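# Nest the open wooden boxes, largest upright on table

## Task

Put every open wooden box inside the next larger one so they form a single nested stack, each resting flat with its opening facing up. Boxes may begin lying on a side or upside down. The largest box must finish upright, standing on the table.

## Robot and tools

Robot: two arms, left_arm (a left five-finger hand, base near y +0.32 m) and right_arm (a right five-finger hand, base near y -0.41 m). Scene frame: origin at table-top height midway between the nominal bases, +z up, +x out over the table, left_arm on the +y side. Image left/right do not match arm names. Reported positions can be off by a few centimetres.

Hand point: a point 0.05 m in front of the palm and 0.15 m out from the wrist face. Its +z runs along the straight fingers, +y out of the palm, +x across the palm away from the thumb on the right hand (toward the thumb on the left hand). Straight fingers reach 6 to 7 cm past the point and sit 6 cm behind it along -y. A wrist bracket on the little-finger side can strike things, and with fingers level the wrist can hang up to 0.11 m (palm down) or 0.23 m (palm up) below the point and meet the table first.

The row: every movement is a row of 28 numbers, each in [-1, 1], always covering both arms: left dx, dy, dz, rx, ry, rz, then left thumb_turn, thumb_bend, index, middle, ring, little, force_limit, speed; then the same 14 for the right arm. The six pose numbers are an offset, not a pose: they count from that arm's current Hand target (shown in results), along that Hand target's own axes. 1.0 equals 0.6 m for dx, dy, dz and 180 degrees for rx, ry, rz, which together form one rotation vector. All zeros re-requests the current Hand target. Each command's orientation is clipped to within 32 degrees of the measured one.

Hand numbers: -1 open, +1 closed. thumb_turn +1 puts the thumb opposite the fingers. force_limit maps -1..+1 to about 0..10 N at the fingertip (0..15 N for the thumb motors); speed reaches full at +0.48. Use speed -0.94 or lower for a gentle grip. Alternatively put grasp numbers a, b, c in the first three finger places and exactly 0 in the other three: a curls index and middle and bends the thumb, b curls ring and little, c swings the thumb in front of the palm; (0,0,0) is a fully open hand. A thumb-opposed grip fits objects roughly 3.5 to 6.5 cm thick. There is no 'keep as is' value: to leave a hand alone, resend its last executed eight numbers. To squeeze harder, raise force_limit and send a more closed target; to loosen, send a target more open than hand_measured.

Tools:
- execute_actions(actions, cameras): actions is a list of actions; each action is up to 15 rows (steps of 1/30 s), a short one holding its last row. Every row in an action counts from the Hand target at that action's start. An empty list returns camera images.
- move(target, speed, blend, stop_force, zero, blocking, cameras): target is one 28-number row or a list of up to 15 rows; every row is an offset from the same starting Hand targets. speed in m/s (0.002 to 3.6, default 0.25); blend in m rounds corners in a list; stop_force in N (3 to 120, one value for both arms) ends an arm's path when its wrist sensor feels that much push against its travel; zero (default true) re-zeros before the move. blocking=false returns early but cannot go with stop_force. Do not rely on stop_force while turning the hand, and leave it out when pulling away from a contact. The result adds a 'move:' line: done, off_target, moving, held or fault, plus limits such as paced or held.
- wait(seconds 0 to 10), stop() to brake a running move, zoom_image(camera, region [x0,y0,x1,y1] pixels, at most 504x504), show_instructions() for the reference pages, zero_wrist_force(arm), finished_scene(scene=1).
Cameras: cam_high, cam_low (896x504), cam_left_wrist, cam_right_wrist (672x504, fisheye).

Results: end_effector_position (m) and quat_wxyz in the scene frame, velocities, Hand target, joint positions and torques, Wrist force/torque in the hand's own axes (plus the peak since last shown), hand_measured, hand_stopped_by (moving, target, force, stalled, fault) and hand_load_n per finger motor. A dropped grip shows as hand_load_n falling near 0. MOTOR HOT warns before an over-temperature stop.

Avoid: arm faults (10 s stop) from contact torque at joint limits (wrist joints 26.3 N m) or about 150 N of outside force; targets set even slightly past a firm contact; fast hits on the table or boxes; the two arms touching or one hand gripping the other; paths passing near an arm's own base; heavy or jerky loads on fingers; holding loads or stretching out long enough to overheat motors; dropping a box from height, releasing a moving box, or letting anything leave the table. Loose objects may get small random nudges. Finish only when the nest is stable without the robot.

Each tool is called as a command line: name --argument value for each argument, lists and objects as JSON in quotes; but a table of rows of numbers goes row by row, as --pt "numbers of a row", without its own name.

Reference images:

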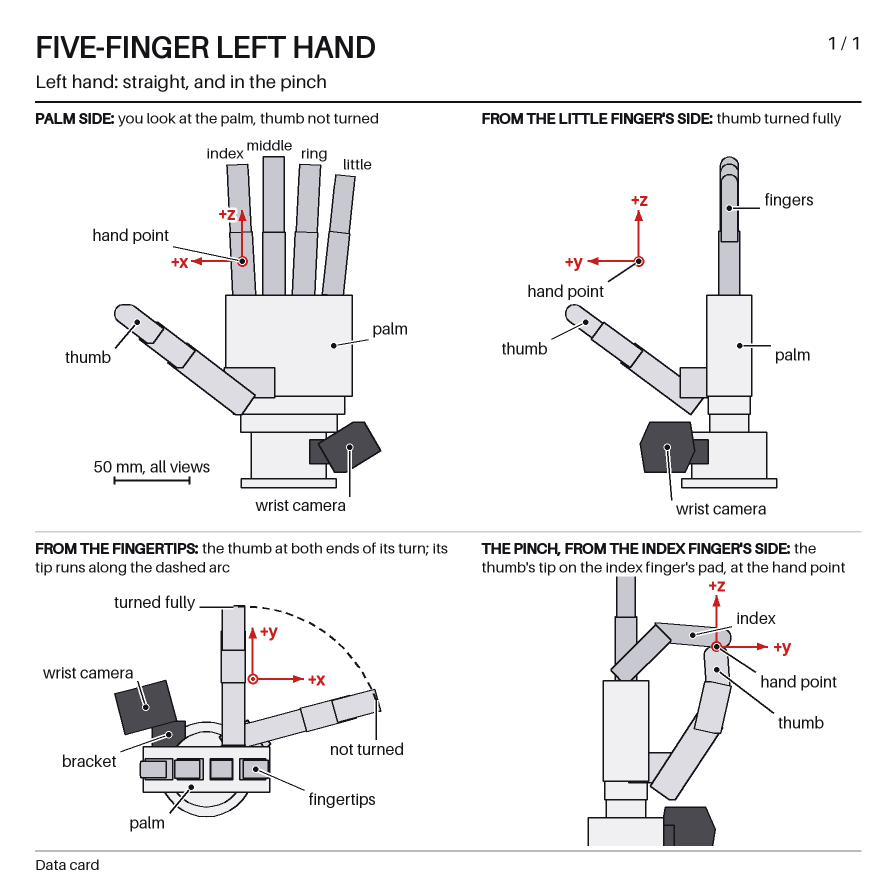

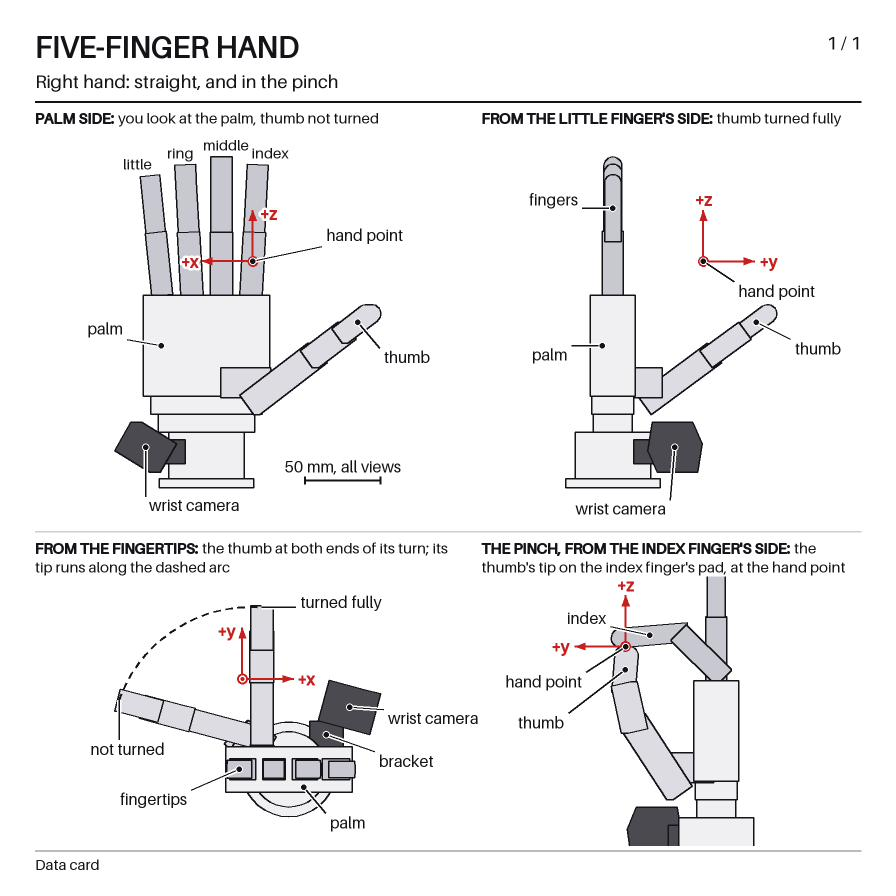

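## Session

execute_actions --actions '[]'

Scene clock: 0.00 s.
left_arm: end_effector_position=(+0.4424, +0.2397, +0.1439) hand_measured=(-1.000, -1.000, -1.000, -1.000, -1.000, -1.000) hand_load_n=(+0.5, +0.0, +0.0, +0.0, +0.0, +0.0) hand_stopped_by=(target, target, target, target, target, target) hand_force_limit=0.00 hand_speed=-0.80 end_effector_quat_wxyz=(+0.698, -0.524, +0.487, -0.037) | right_arm: end_effector_position=(+0.3390, -0.3115, +0.1479) hand_measured=(-1.000, -1.000, -1.000, -1.000, -1.000, -1.000) hand_load_n=(+0.0, +0.0, +0.0, +0.0, +0.0, +0.0) hand_stopped_by=(target, target, target, target, target, target) hand_force_limit=0.00 hand_speed=-0.80 end_effector_quat_wxyz=(+0.322, -0.294, +0.850, -0.296)
Joint positions: left_arm=[2.768 -1.821 -2.042 3.805 -2.711 3.785] | right_arm=[-0.164 -1.961 2.342 0.305 1.797 -2.465]
Joint velocities: within noise
Joint torques (N m): no reading
Wrist force (N): no reading
Wrist torque (N m): no reading
Wrist force, peak (N): no reading
Hand target: left_arm +0.4424, +0.2397, +0.1439; +0.698, -0.524, +0.487, -0.037 | right_arm +0.3390, -0.3115, +0.1479; +0.322, -0.294, +0.850, -0.296

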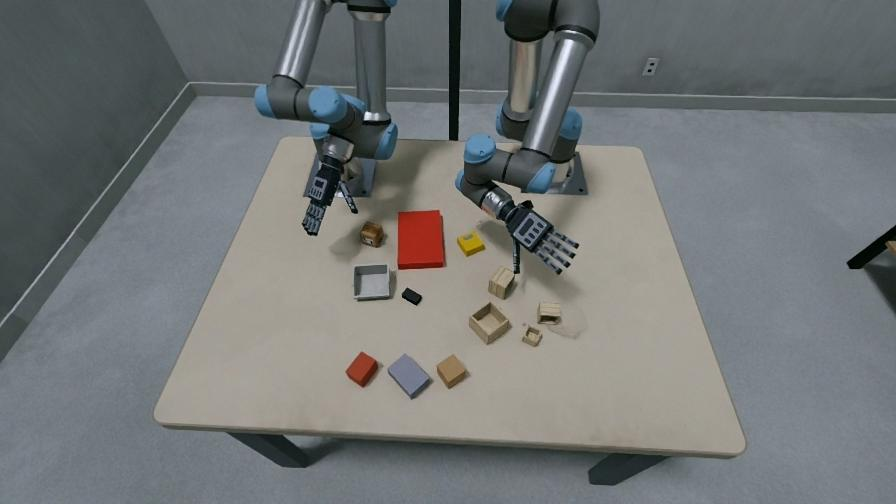

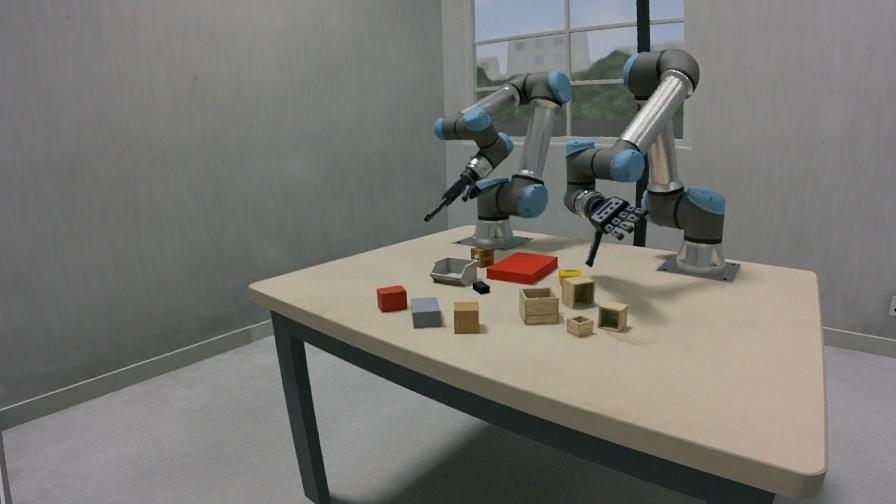

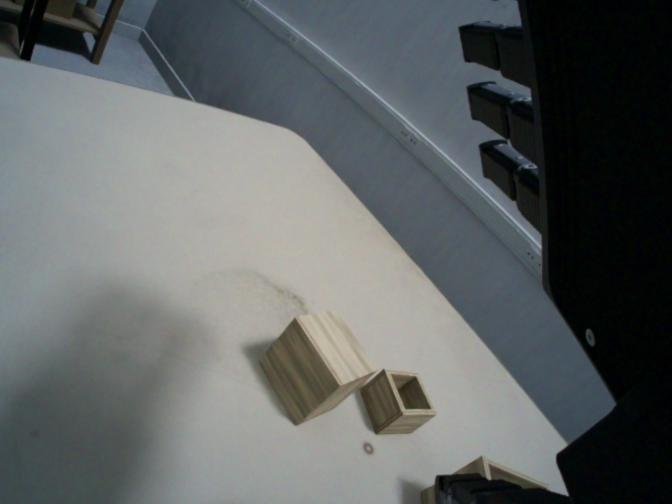

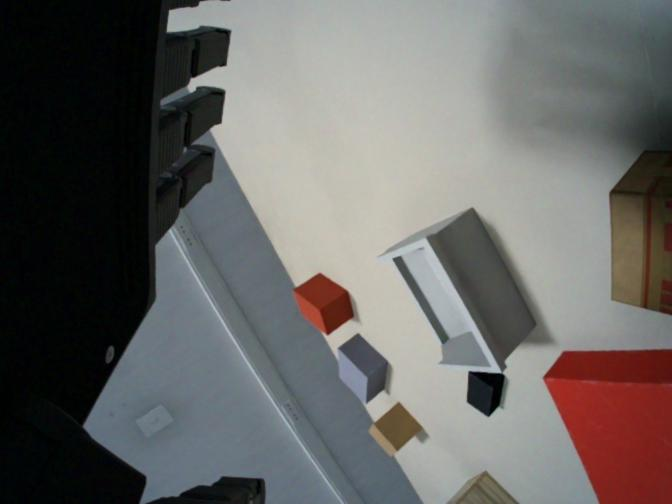

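zoom_image --camera "cam_high" --region '[420, 220, 620, 400]'

zoom_image --camera "cam_low" --region '[440, 240, 660, 350]'

zoom_image --camera "cam_high" --region '[320, 190, 500, 400]'

zoom_image --camera "cam_low" --region '[360, 230, 600, 350]'

zoom_image --camera "cam_left_wrist" --region '[200, 250, 560, 504]'

Scaled by 2.520 from the camera's 896x504 image, which has a finer 1280x720 frame.

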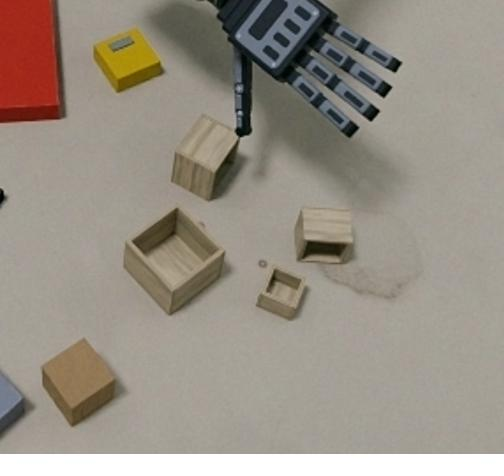

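Scaled by 2.291 from the camera's 896x504 image, which has a finer 1280x720 frame.

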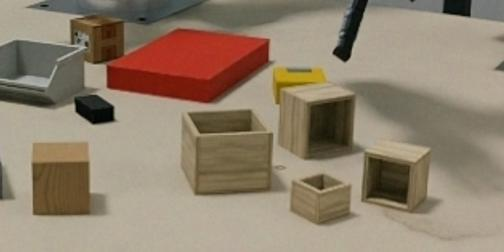

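Scaled by 2.400 from the camera's 896x504 image, which has a finer 1280x720 frame.

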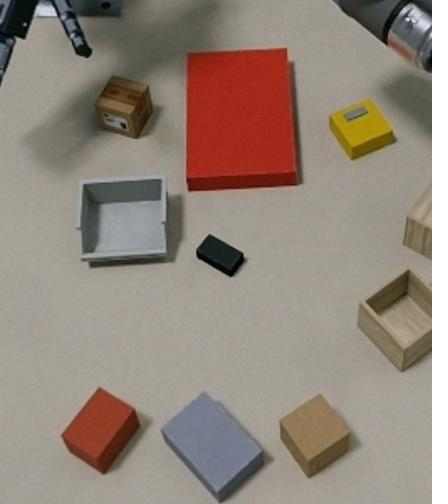

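Scaled by 2.100 from the camera's 896x504 image, which has a finer 1280x720 frame.

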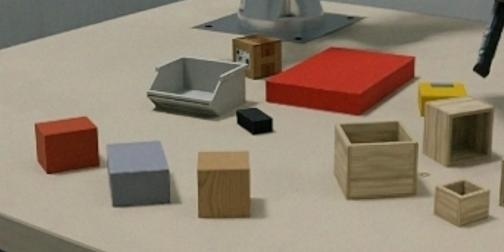

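Scaled by 1.400 from the camera's 672x504 image, which has a finer 960x720 frame.

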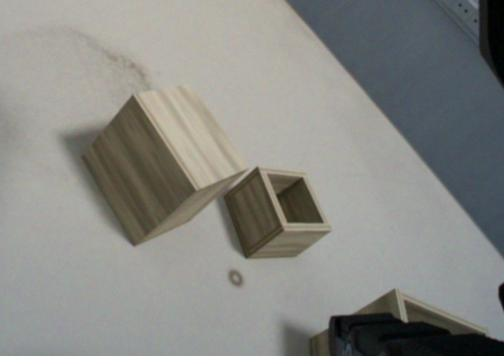

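zoom_image --camera "cam_high" --region '[280, 130, 420, 260]'

zoom_image --camera "cam_high" --region '[480, 180, 600, 290]'

zoom_image --camera "cam_right_wrist" --region '[250, 180, 672, 504]'

Scaled by 3.600 from the camera's 896x504 image, which has a finer 1280x720 frame.

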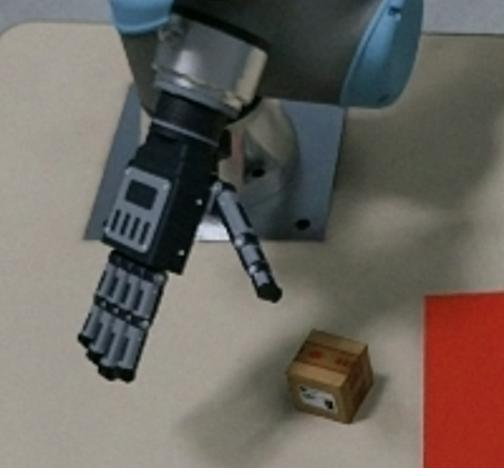

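Scaled by 4.200 from the camera's 896x504 image, which has a finer 1280x720 frame.

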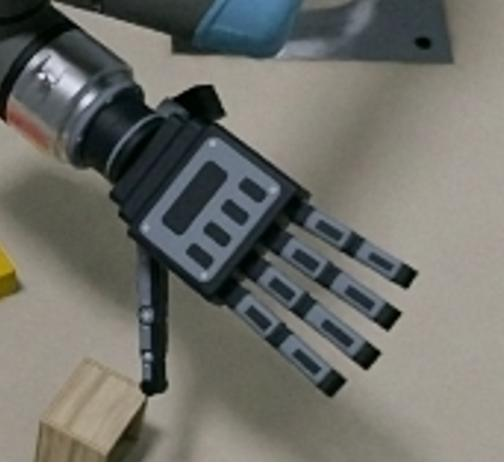

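Scaled by 1.194 from the camera's 672x504 image, which has a finer 960x720 frame.

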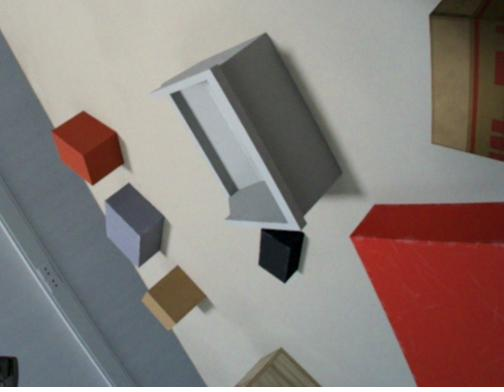

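zoom_image --camera "cam_high" --region '[480, 255, 600, 355]'

zoom_image --camera "cam_low" --region '[510, 265, 640, 345]'

zoom_image --camera "cam_high" --region '[425, 340, 485, 395]'

zoom_image --camera "cam_low" --region '[440, 285, 500, 345]'

Scaled by 4.200 from the camera's 896x504 image, which has a finer 1280x720 frame.

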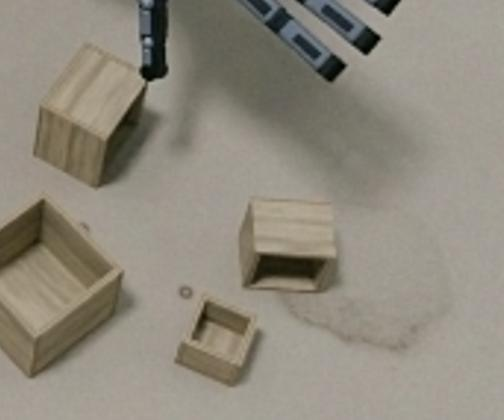

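Scaled by 3.877 from the camera's 896x504 image, which has a finer 1280x720 frame.

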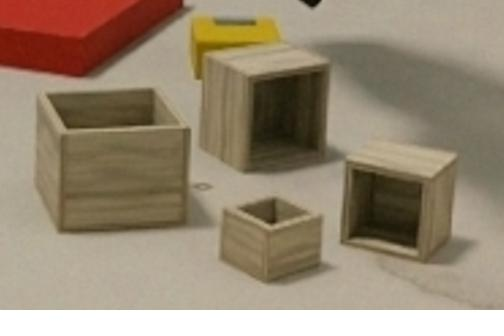

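Scaled by 8.400 from the camera's 896x504 image, which has a finer 1280x720 frame.

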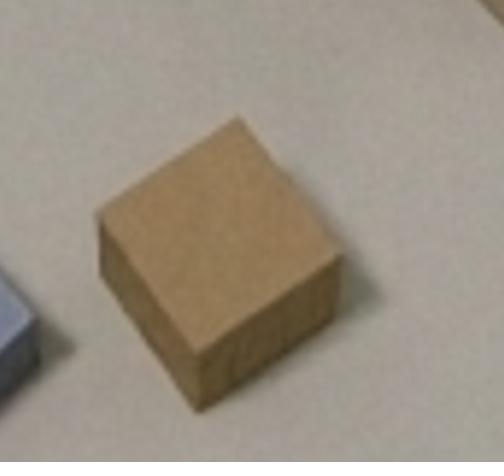

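Scaled by 8.400 from the camera's 896x504 image, which has a finer 1280x720 frame.

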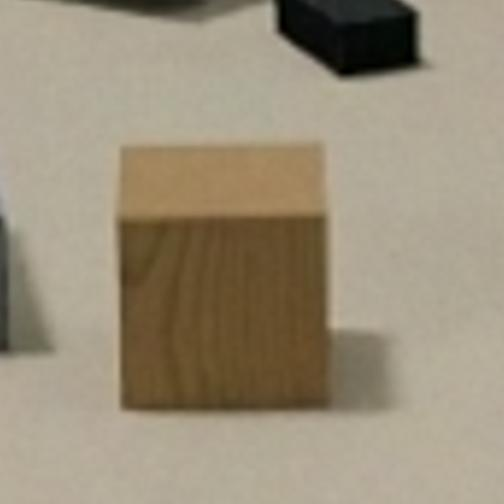

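move --target '[0.0187,-0.1777,-0.1095,-0.0933,0.5287,-0.1742,0.15,0,1,0,0,0,-0.6,0.0, 0,0,0,0,0,0,-1,-1,-1,-1,-1,-1,0,-0.8]' --cameras '["all"]'

Scene clock: 179.37 s.
left_arm: end_effector_position=(+0.4501, +0.1401, +0.2200) hand_measured=(+1.000, -0.538, -0.700, -0.850, -0.978, -1.000) hand_load_n=(-0.5, +0.0, -0.5, +0.0, +0.0, +0.0) hand_stopped_by=(target, target, target, target, target, target) hand_force_limit=-0.60 hand_speed=0.00 end_effector_quat_wxyz=(+0.011, -0.510, +0.694, -0.508) | right_arm: end_effector_position=(+0.3390, -0.3115, +0.1479) hand_measured=(-1.000, -1.000, -1.000, -1.000, -1.000, -1.000) hand_load_n=(+0.0, +0.0, +0.0, +0.0, +0.0, +0.0) hand_stopped_by=(target, target, target, target, target, target) hand_force_limit=0.00 hand_speed=-0.80 end_effector_quat_wxyz=(+0.322, -0.294, +0.850, -0.296)
Joint positions: left_arm=[3.499 -1.865 -1.68 2.462 -0.579 3.535] | right_arm=[-0.164 -1.961 2.342 0.305 1.797 -2.465]
Joint torques (N m): left_arm=[-6.41 33.45 6.37 -1.37 0.69 -0.84] | right_arm=[-0.43 -2.22 -19.94 0.52 -0.12 -0.05]
Wrist force (N): left_arm=[-0.6 0.2 1.6] | right_arm=[0.2 0.0 0.0]
Wrist torque (N m): left_arm=[0.00 -0.22 0.07] | right_arm=[0.01 -0.04 0.02]
Wrist force, peak (N): left_arm=[-1.1 -0.1 1.9] | right_arm=[0.3 0.3 0.1]
Hand target: left_arm +0.4500, +0.1400, +0.2200; +0.011, -0.510, +0.694, -0.508 | right_arm +0.3390, -0.3115, +0.1479; +0.322, -0.294, +0.850, -0.296
Off the commanded pose: left_arm 0.000 m, 0 deg | right_arm 0.000 m, 0 deg.
move: done

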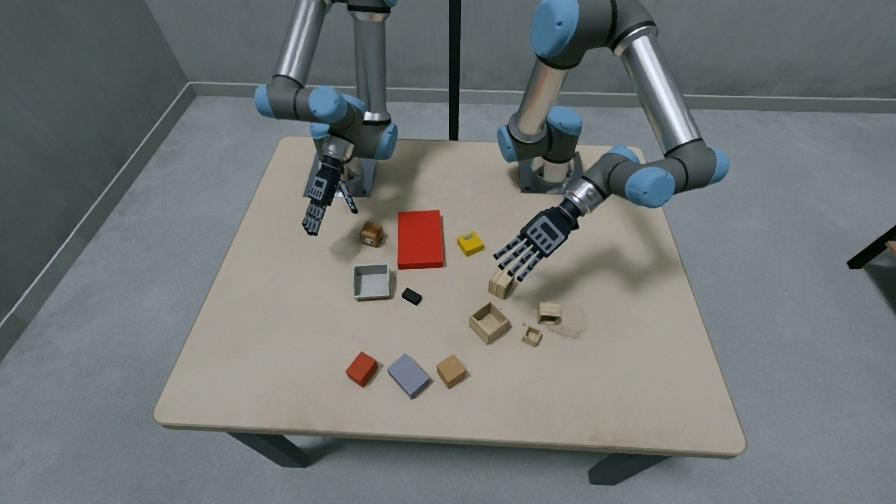

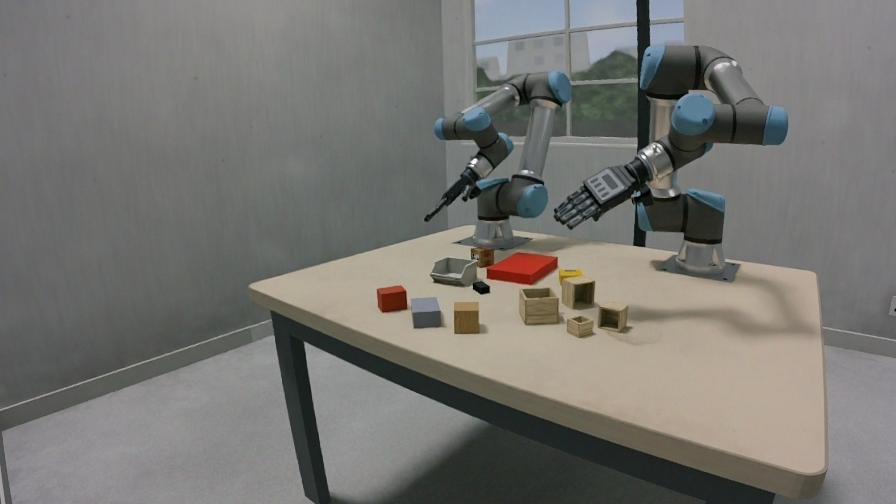

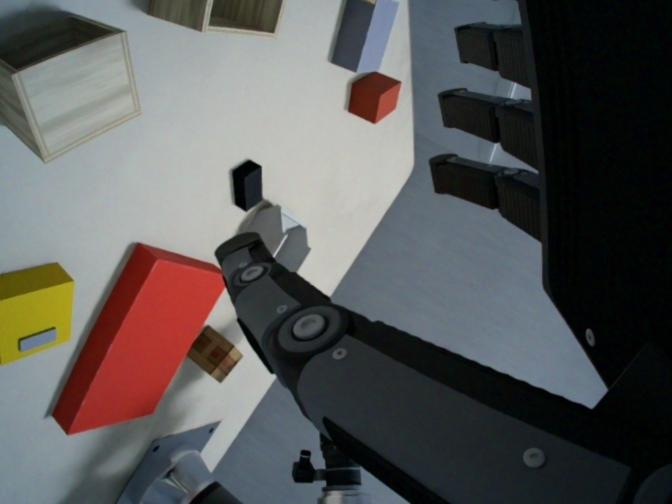

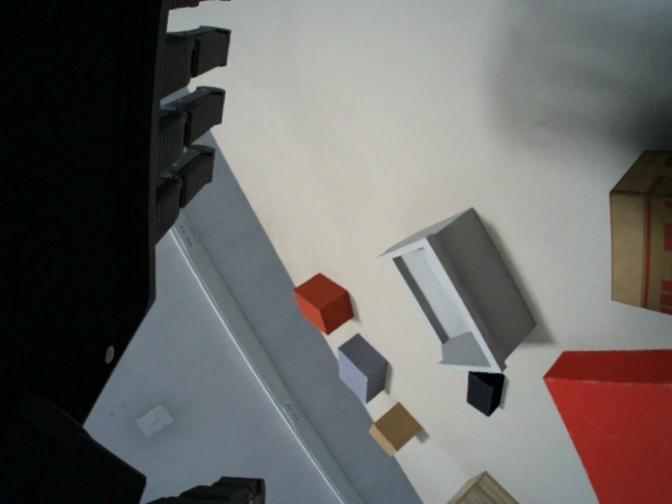

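zoom_image --camera "cam_high" --region '[470, 190, 610, 310]'

zoom_image --camera "cam_low" --region '[530, 170, 670, 340]'

Scaled by 3.600 from the camera's 896x504 image, which has a finer 1280x720 frame.

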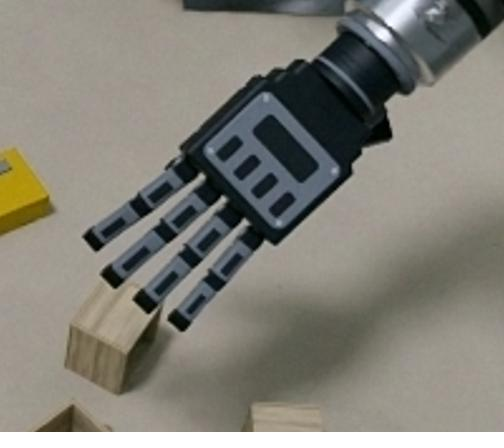

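Scaled by 2.965 from the camera's 896x504 image, which has a finer 1280x720 frame.

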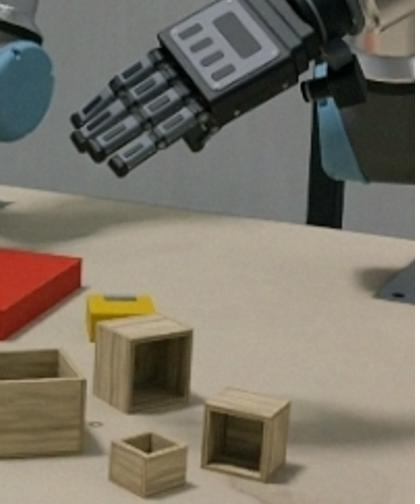

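move --target '[-0.0881,0.1545,0.0937,0,0,0,0.15,0,1,0,0,0,-0.6,0.0, 0,0,0,0,0,0,-1,-1,-1,-1,-1,-1,0,-0.8]' --cameras '["cam_high","cam_low","cam_left_wrist"]'

zoom_image --camera "cam_high" --region '[470, 220, 570, 310]'

zoom_image --camera "cam_low" --region '[520, 210, 660, 340]'

Scene clock: 193.63 s.
left_arm: end_effector_position=(+0.4408, +0.1355, +0.0999) hand_measured=(+1.000, -0.538, -0.700, -0.850, -0.978, -1.000) hand_load_n=(+0.0, -0.5, +0.0, +0.0, +0.0, +0.0) hand_stopped_by=(target, target, target, target, target, target) hand_force_limit=-0.60 hand_speed=0.00 end_effector_quat_wxyz=(+0.011, -0.510, +0.694, -0.508) | right_arm: end_effector_position=(+0.3390, -0.3115, +0.1479) hand_measured=(-1.000, -1.000, -1.000, -1.000, -1.000, -1.000) hand_load_n=(+0.0, +0.0, +0.0, +0.0, +0.0, +0.0) hand_stopped_by=(target, target, target, target, target, target) hand_force_limit=0.00 hand_speed=-0.80 end_effector_quat_wxyz=(+0.322, -0.294, +0.850, -0.296)
Joint positions: left_arm=[3.497 -1.996 -1.851 2.767 -0.58 3.531] | right_arm=[-0.164 -1.961 2.342 0.305 1.797 -2.465]
Joint torques (N m): left_arm=[-0.18 31.29 17.77 -0.48 -0.88 0.98] | right_arm=[-0.4 -2.04 -19.81 0.49 -0.15 0.01]
Wrist force (N): left_arm=[-0.6 0.2 1.8] | right_arm=[-0.2 -0.1 -0.2]
Wrist torque (N m): left_arm=[0.02 -0.20 0.04] | right_arm=[0.00 0.03 -0.02]
Wrist force, peak (N): left_arm=[-1.5 1.9 2.6] | right_arm=[0.2 0.4 0.0]
Hand target: left_arm +0.4408, +0.1356, +0.0999; +0.011, -0.510, +0.694, -0.508 | right_arm +0.3390, -0.3115, +0.1479; +0.322, -0.294, +0.850, -0.296
Off the commanded pose: left_arm 0.000 m, 0 deg | right_arm 0.000 m, 0 deg.
move: done
Images, in order (width x height): cam_high 896x504, cam_low 896x504, cam_left_wrist 672x504.

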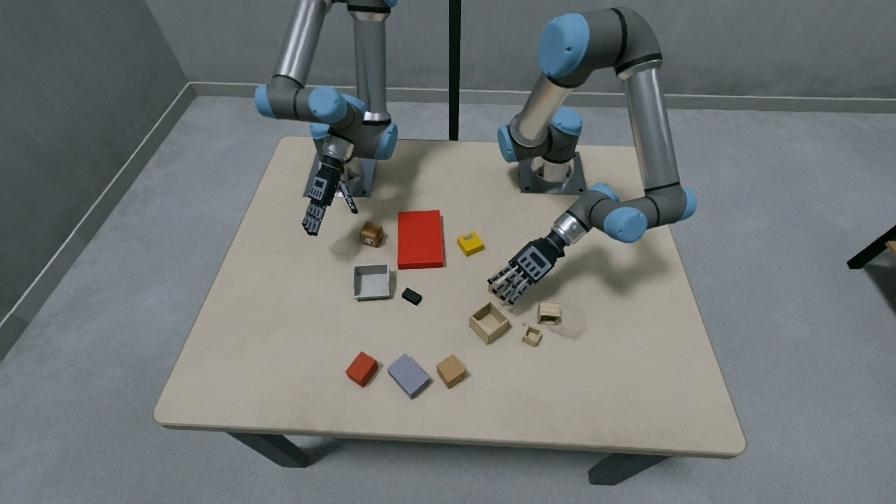

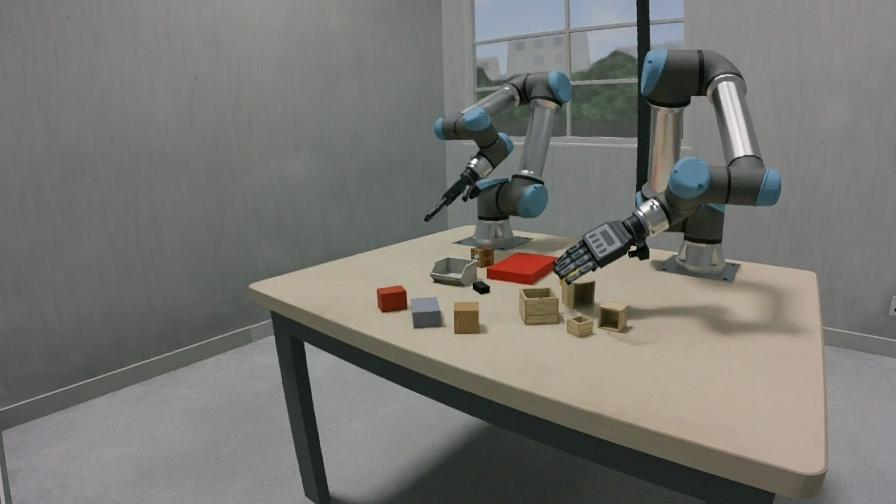

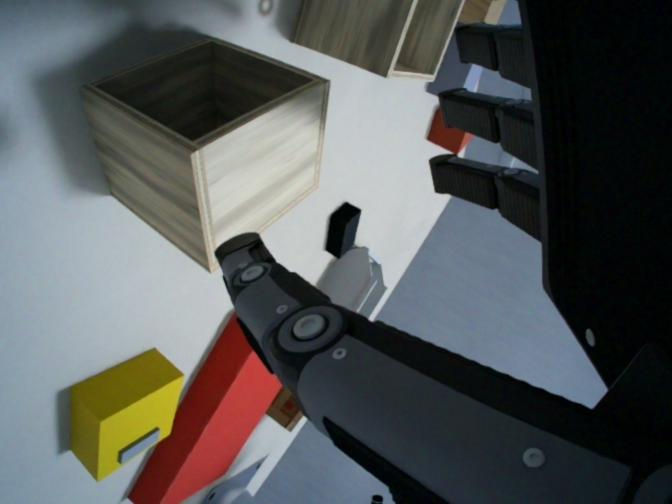

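Scaled by 5.040 from the camera's 896x504 image, which has a finer 1280x720 frame.

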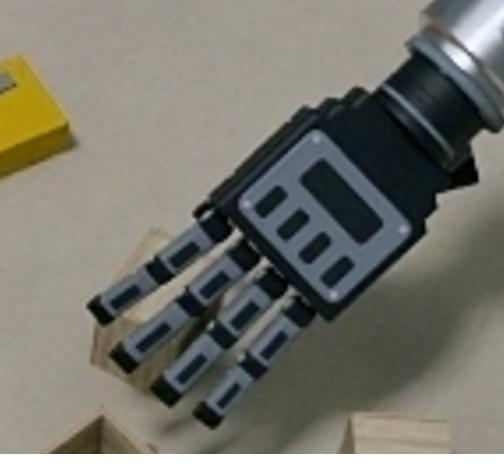

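Scaled by 3.600 from the camera's 896x504 image, which has a finer 1280x720 frame.

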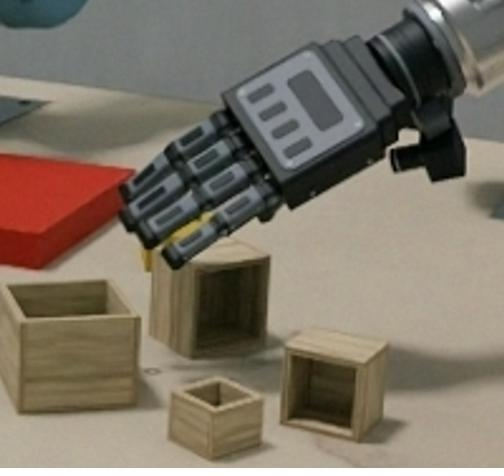

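move --target '[-0.045,0.0663,0.0412,0,0,0,0.15,0,1,0,0,0,-0.6,0.0, 0,0,0,0,0,0,-1,-1,-1,-1,-1,-1,0,-0.8]' --speed 0.06 --stop_force 4 --cameras '["cam_high","cam_low","cam_left_wrist"]'

zoom_image --camera "cam_high" --region '[470, 240, 570, 330]'

zoom_image --camera "cam_low" --region '[520, 220, 660, 340]'

Scene clock: 211.27 s.
left_arm: end_effector_position=(+0.4393, +0.1364, +0.0458) hand_measured=(+1.000, -0.538, -0.700, -0.850, -0.978, -1.000) hand_load_n=(+0.0, -0.5, +0.0, +0.0, +0.0, +0.0) hand_stopped_by=(target, target, target, target, target, target) hand_force_limit=-0.60 hand_speed=0.00 end_effector_quat_wxyz=(+0.011, -0.510, +0.694, -0.508) | right_arm: end_effector_position=(+0.3390, -0.3115, +0.1479) hand_measured=(-1.000, -1.000, -1.000, -1.000, -1.000, -1.000) hand_load_n=(+0.0, +0.0, +0.0, +0.0, +0.0, +0.0) hand_stopped_by=(target, target, target, target, target, target) hand_force_limit=0.00 hand_speed=-0.80 end_effector_quat_wxyz=(+0.322, -0.294, +0.850, -0.296)
Joint positions: left_arm=[3.5 -2.087 -1.892 2.894 -0.578 3.537] | right_arm=[-0.164 -1.961 2.342 0.305 1.797 -2.465]
Joint torques (N m): left_arm=[-6.56 43.01 20.54 -1.1 1.88 -1.36] | right_arm=[-0.78 -2.74 -19.4 0.32 -0.16 -0.21]
Wrist force (N): left_arm=[-0.6 0.4 1.6] | right_arm=[0.2 0.1 -0.2]
Wrist torque (N m): left_arm=[0.03 -0.21 -0.09] | right_arm=[0.03 -0.02 0.02]
Wrist force, peak (N): left_arm=[-1.0 0.8 1.9] | right_arm=[0.0 0.1 -0.4]
Hand target: left_arm +0.4393, +0.1364, +0.0458; +0.011, -0.510, +0.694, -0.508 | right_arm +0.3390, -0.3115, +0.1479; +0.322, -0.294, +0.850, -0.296
Off the commanded pose: left_arm 0.000 m, 0 deg | right_arm 0.000 m, 0 deg.
move: done
Images, in order (width x height): cam_high 896x504, cam_low 896x504, cam_left_wrist 672x504.

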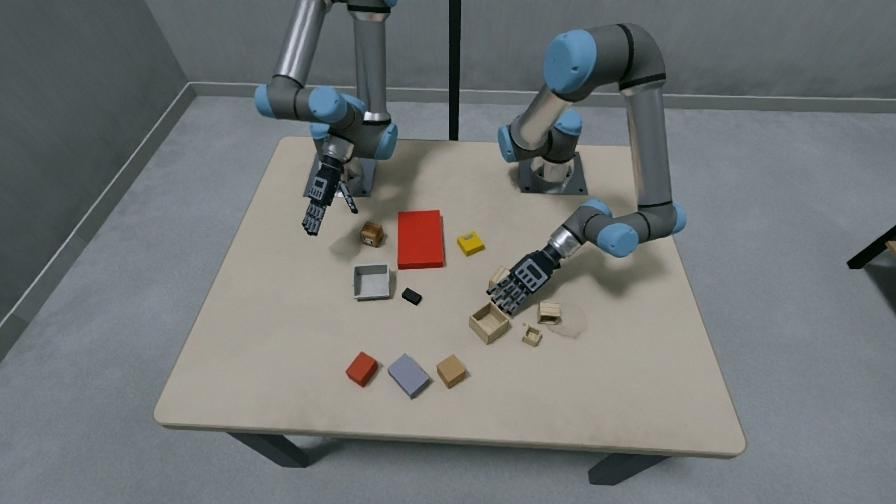

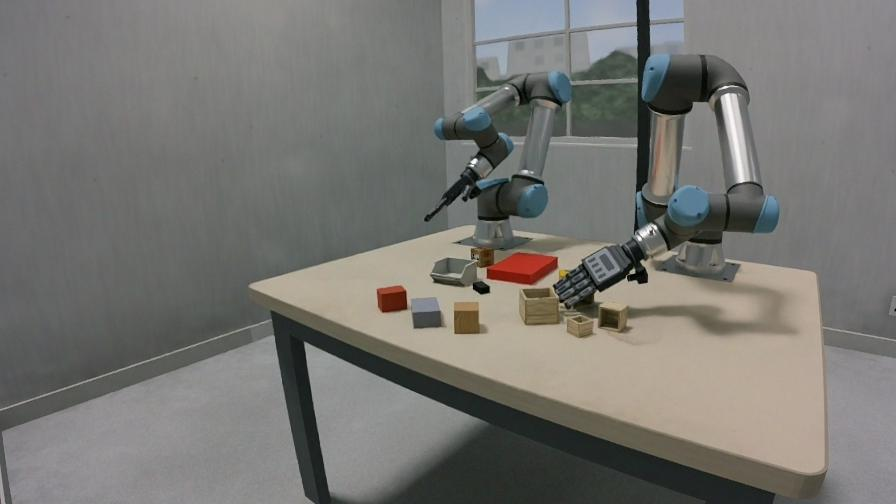

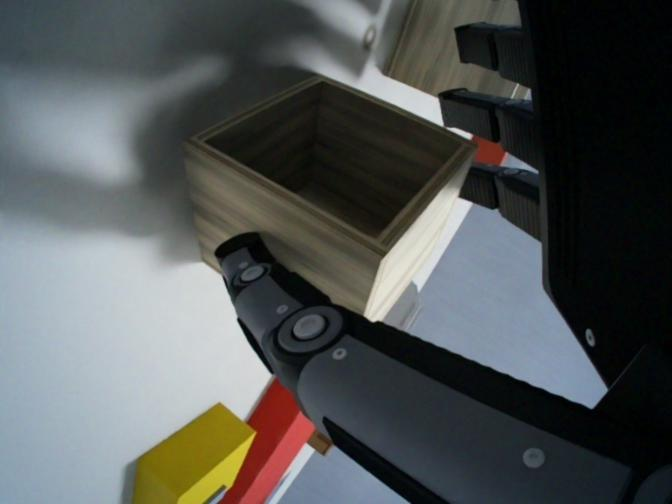

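Scaled by 5.040 from the camera's 896x504 image, which has a finer 1280x720 frame.

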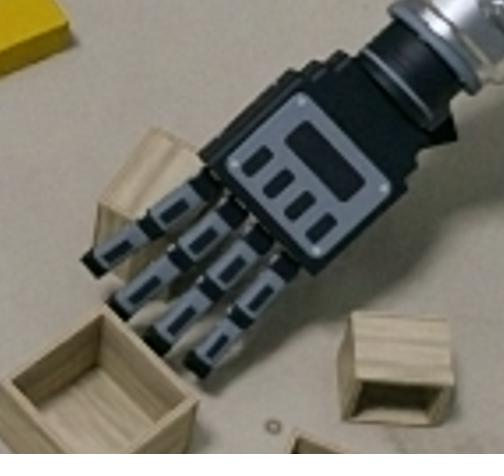

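Scaled by 3.600 from the camera's 896x504 image, which has a finer 1280x720 frame.

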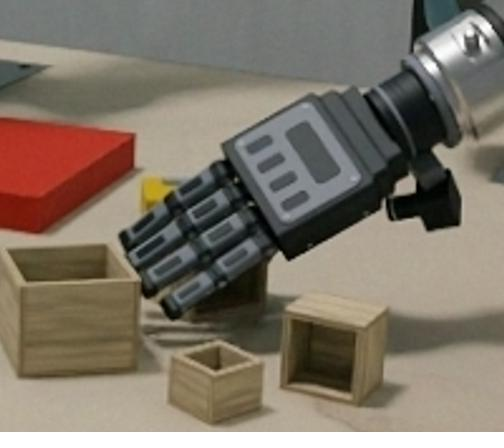

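move --target '[0,0,0,0,0,0,0.42,0,1,0,0,0,-0.4,-0.93, 0,0,0,0,0,0,-1,-1,-1,-1,-1,-1,0,-0.8]' --cameras '["cam_high","cam_low","cam_left_wrist"]'

Scene clock: 216.50 s.
left_arm: end_effector_position=(+0.4393, +0.1364, +0.0458) hand_measured=(+1.000, -0.458, -0.538, -0.596, -0.938, -1.000) hand_load_n=(+1.5, +7.5, +1.5, +3.0, +0.0, +0.0) hand_stopped_by=(target, force, force, force, target, target) hand_force_limit=-0.40 hand_speed=-0.93 end_effector_quat_wxyz=(+0.011, -0.510, +0.694, -0.508) | right_arm: end_effector_position=(+0.3390, -0.3115, +0.1479) hand_measured=(-1.000, -1.000, -1.000, -1.000, -1.000, -1.000) hand_load_n=(+0.0, +0.0, +0.0, +0.0, +0.0, +0.0) hand_stopped_by=(target, target, target, target, target, target) hand_force_limit=0.00 hand_speed=-0.80 end_effector_quat_wxyz=(+0.322, -0.294, +0.850, -0.296)
Joint positions: left_arm=[3.5 -2.087 -1.891 2.894 -0.579 3.537] | right_arm=[-0.164 -1.961 2.342 0.305 1.797 -2.465]
Joint torques (N m): left_arm=[-5.33 41.5 19.45 -0.8 0.04 -1.32] | right_arm=[-0.62 -2.43 -19.81 0.31 -0.24 -0.14]
Wrist force (N): left_arm=[0.6 -3.5 0.7] | right_arm=[0.0 0.0 -0.1]
Wrist torque (N m): left_arm=[-0.07 -0.22 -0.04] | right_arm=[0.00 0.01 0.00]
Wrist force, peak (N): left_arm=[0.7 -3.6 0.4] | right_arm=[0.3 0.3 -0.1]
Hand target: left_arm +0.4393, +0.1364, +0.0458; +0.011, -0.510, +0.694, -0.508 | right_arm +0.3390, -0.3115, +0.1479; +0.322, -0.294, +0.850, -0.296
Off the commanded pose: left_arm 0.000 m, 0 deg | right_arm 0.000 m, 0 deg.
move: done
Images, in order (width x height): cam_high 896x504, cam_low 896x504, cam_left_wrist 672x504.

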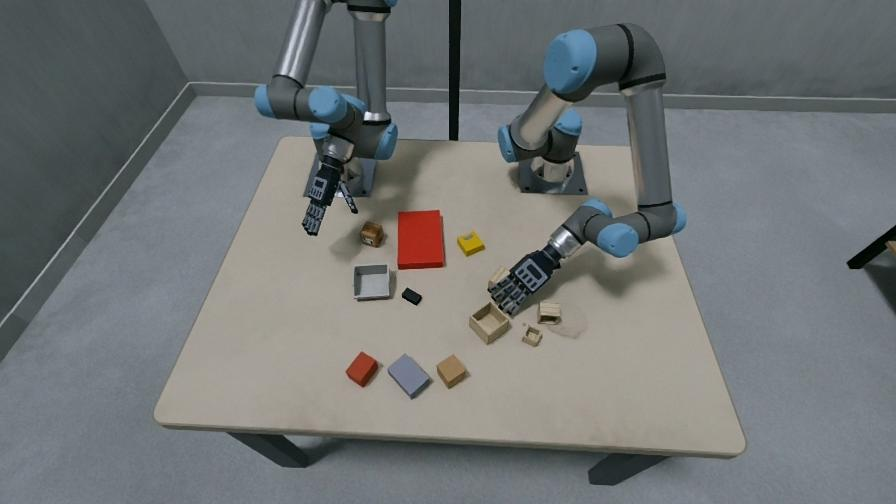

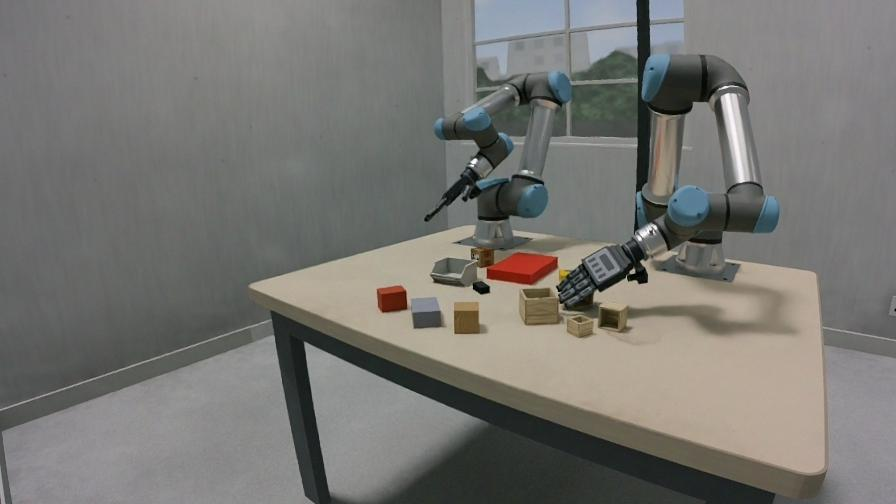

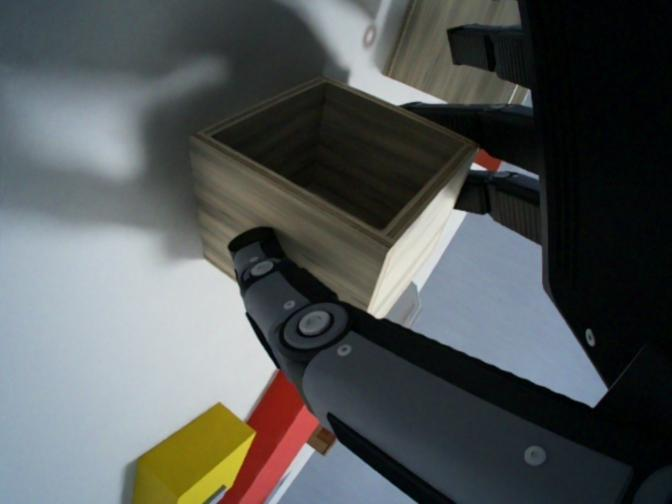

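move --pt "0.0834 -0.1198 -0.0808 0 0 0 0.42 0 1 0 0 0 -0.4 -0.93 0 0 0 0 0 0 -1 -1 -1 -1 -1 -1 0 -0.8" --pt "0.09 -0.0928 -0.1078 0 -0.28 0.415 0.42 0 1 0 0 0 -0.4 -0.93 0 0 0 0 0 0 -1 -1 -1 -1 -1 -1 0 -0.8" --speed '[0.15,0.22]' --cameras '["cam_high","cam_low","cam_left_wrist"]'

Scene clock: 238.53 s.
left_arm: end_effector_position=(+0.4175, +0.1444, +0.1440) hand_measured=(+1.000, -0.456, -0.538, -0.596, -0.938, -1.000) hand_load_n=(+0.5, +0.0, +0.0, +0.0, +0.0, +0.0) hand_stopped_by=(target, force, force, force, target, target) hand_force_limit=-0.40 hand_speed=-0.93 end_effector_quat_wxyz=(+0.581, -0.155, +0.785, -0.150) | right_arm: end_effector_position=(+0.3390, -0.3115, +0.1479) hand_measured=(-1.000, -1.000, -1.000, -1.000, -1.000, -1.000) hand_load_n=(+0.0, +0.0, +0.0, +0.0, +0.0, +0.0) hand_stopped_by=(target, target, target, target, target, target) hand_force_limit=0.00 hand_speed=-0.80 end_effector_quat_wxyz=(+0.322, -0.294, +0.850, -0.296)
Joint positions: left_arm=[2.858 -1.55 -2.206 3.465 -1.785 4.201] | right_arm=[-0.164 -1.961 2.342 0.305 1.797 -2.465]
Joint torques (N m): left_arm=[1.72 26.53 26.87 0.78 1.26 0.51] | right_arm=[-0.81 -2.57 -20.62 0.34 -0.33 -0.14]
Wrist force (N): left_arm=[0.5 -0.7 0.4] | right_arm=[0.2 0.0 0.0]
Wrist torque (N m): left_arm=[-0.06 -0.04 -0.01] | right_arm=[0.00 -0.03 0.01]
Wrist force, peak (N): left_arm=[0.8 -3.7 0.7] | right_arm=[0.0 -0.1 -0.5]
Hand target: left_arm +0.4176, +0.1445, +0.1441; +0.581, -0.155, +0.785, -0.150 | right_arm +0.3390, -0.3115, +0.1479; +0.322, -0.294, +0.850, -0.296
Off the commanded pose: left_arm 0.000 m, 0 deg | right_arm 0.000 m, 0 deg.
move: done
Images, in order (width x height): cam_high 896x504, cam_low 896x504, cam_left_wrist 672x504.

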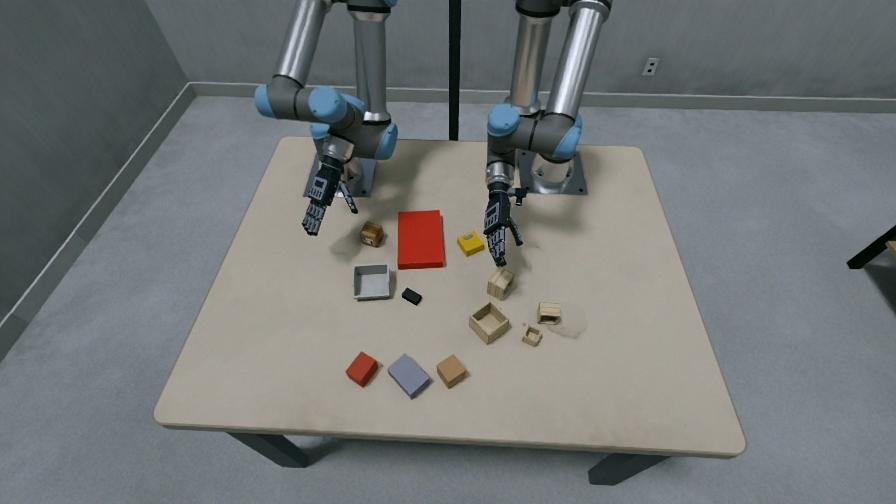

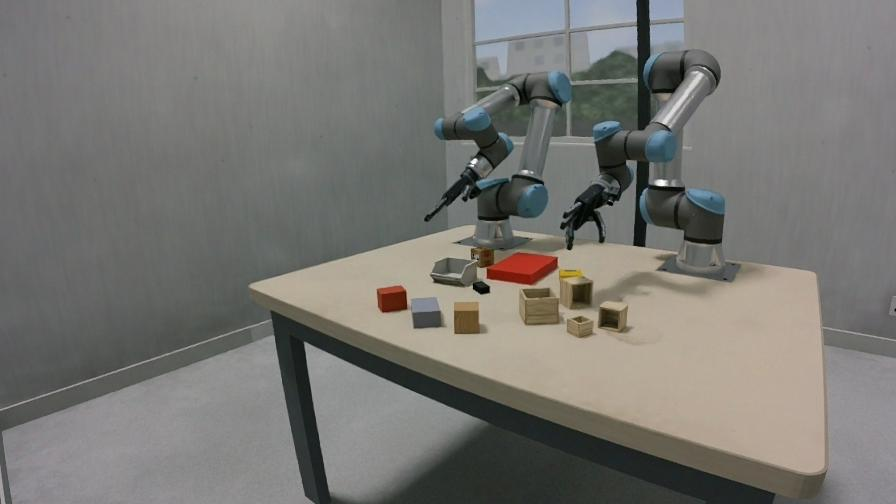

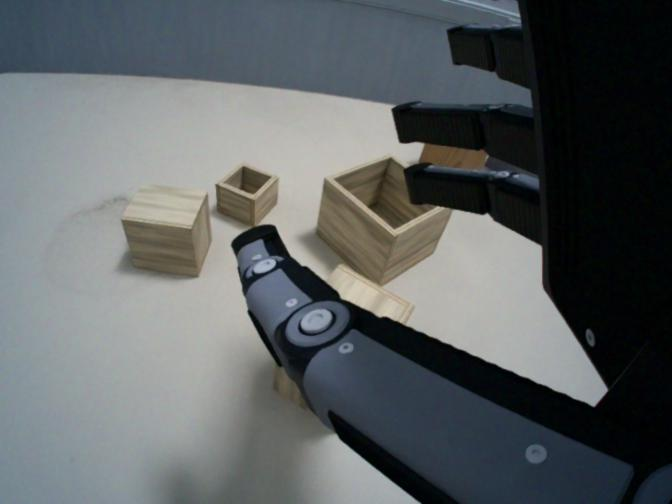

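zoom_image --camera "cam_high" --region '[470, 240, 590, 350]'

zoom_image --camera "cam_high" --region '[480, 255, 530, 305]'

Scaled by 4.200 from the camera's 896x504 image, which has a finer 1280x720 frame.

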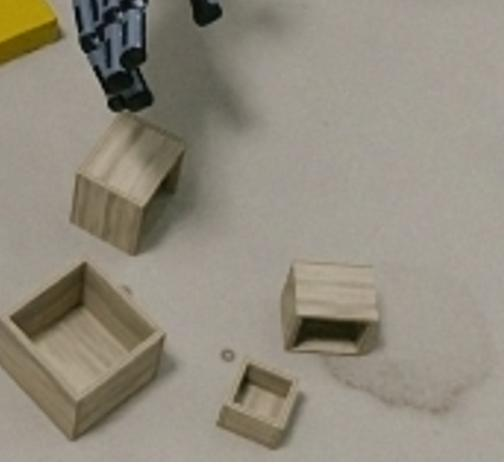

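Scaled by 10.080 from the camera's 896x504 image, which has a finer 1280x720 frame.

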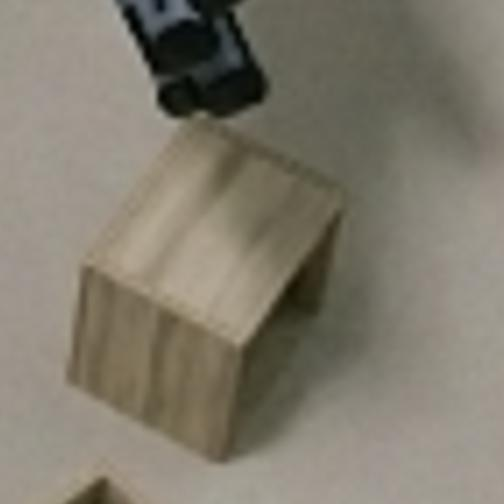

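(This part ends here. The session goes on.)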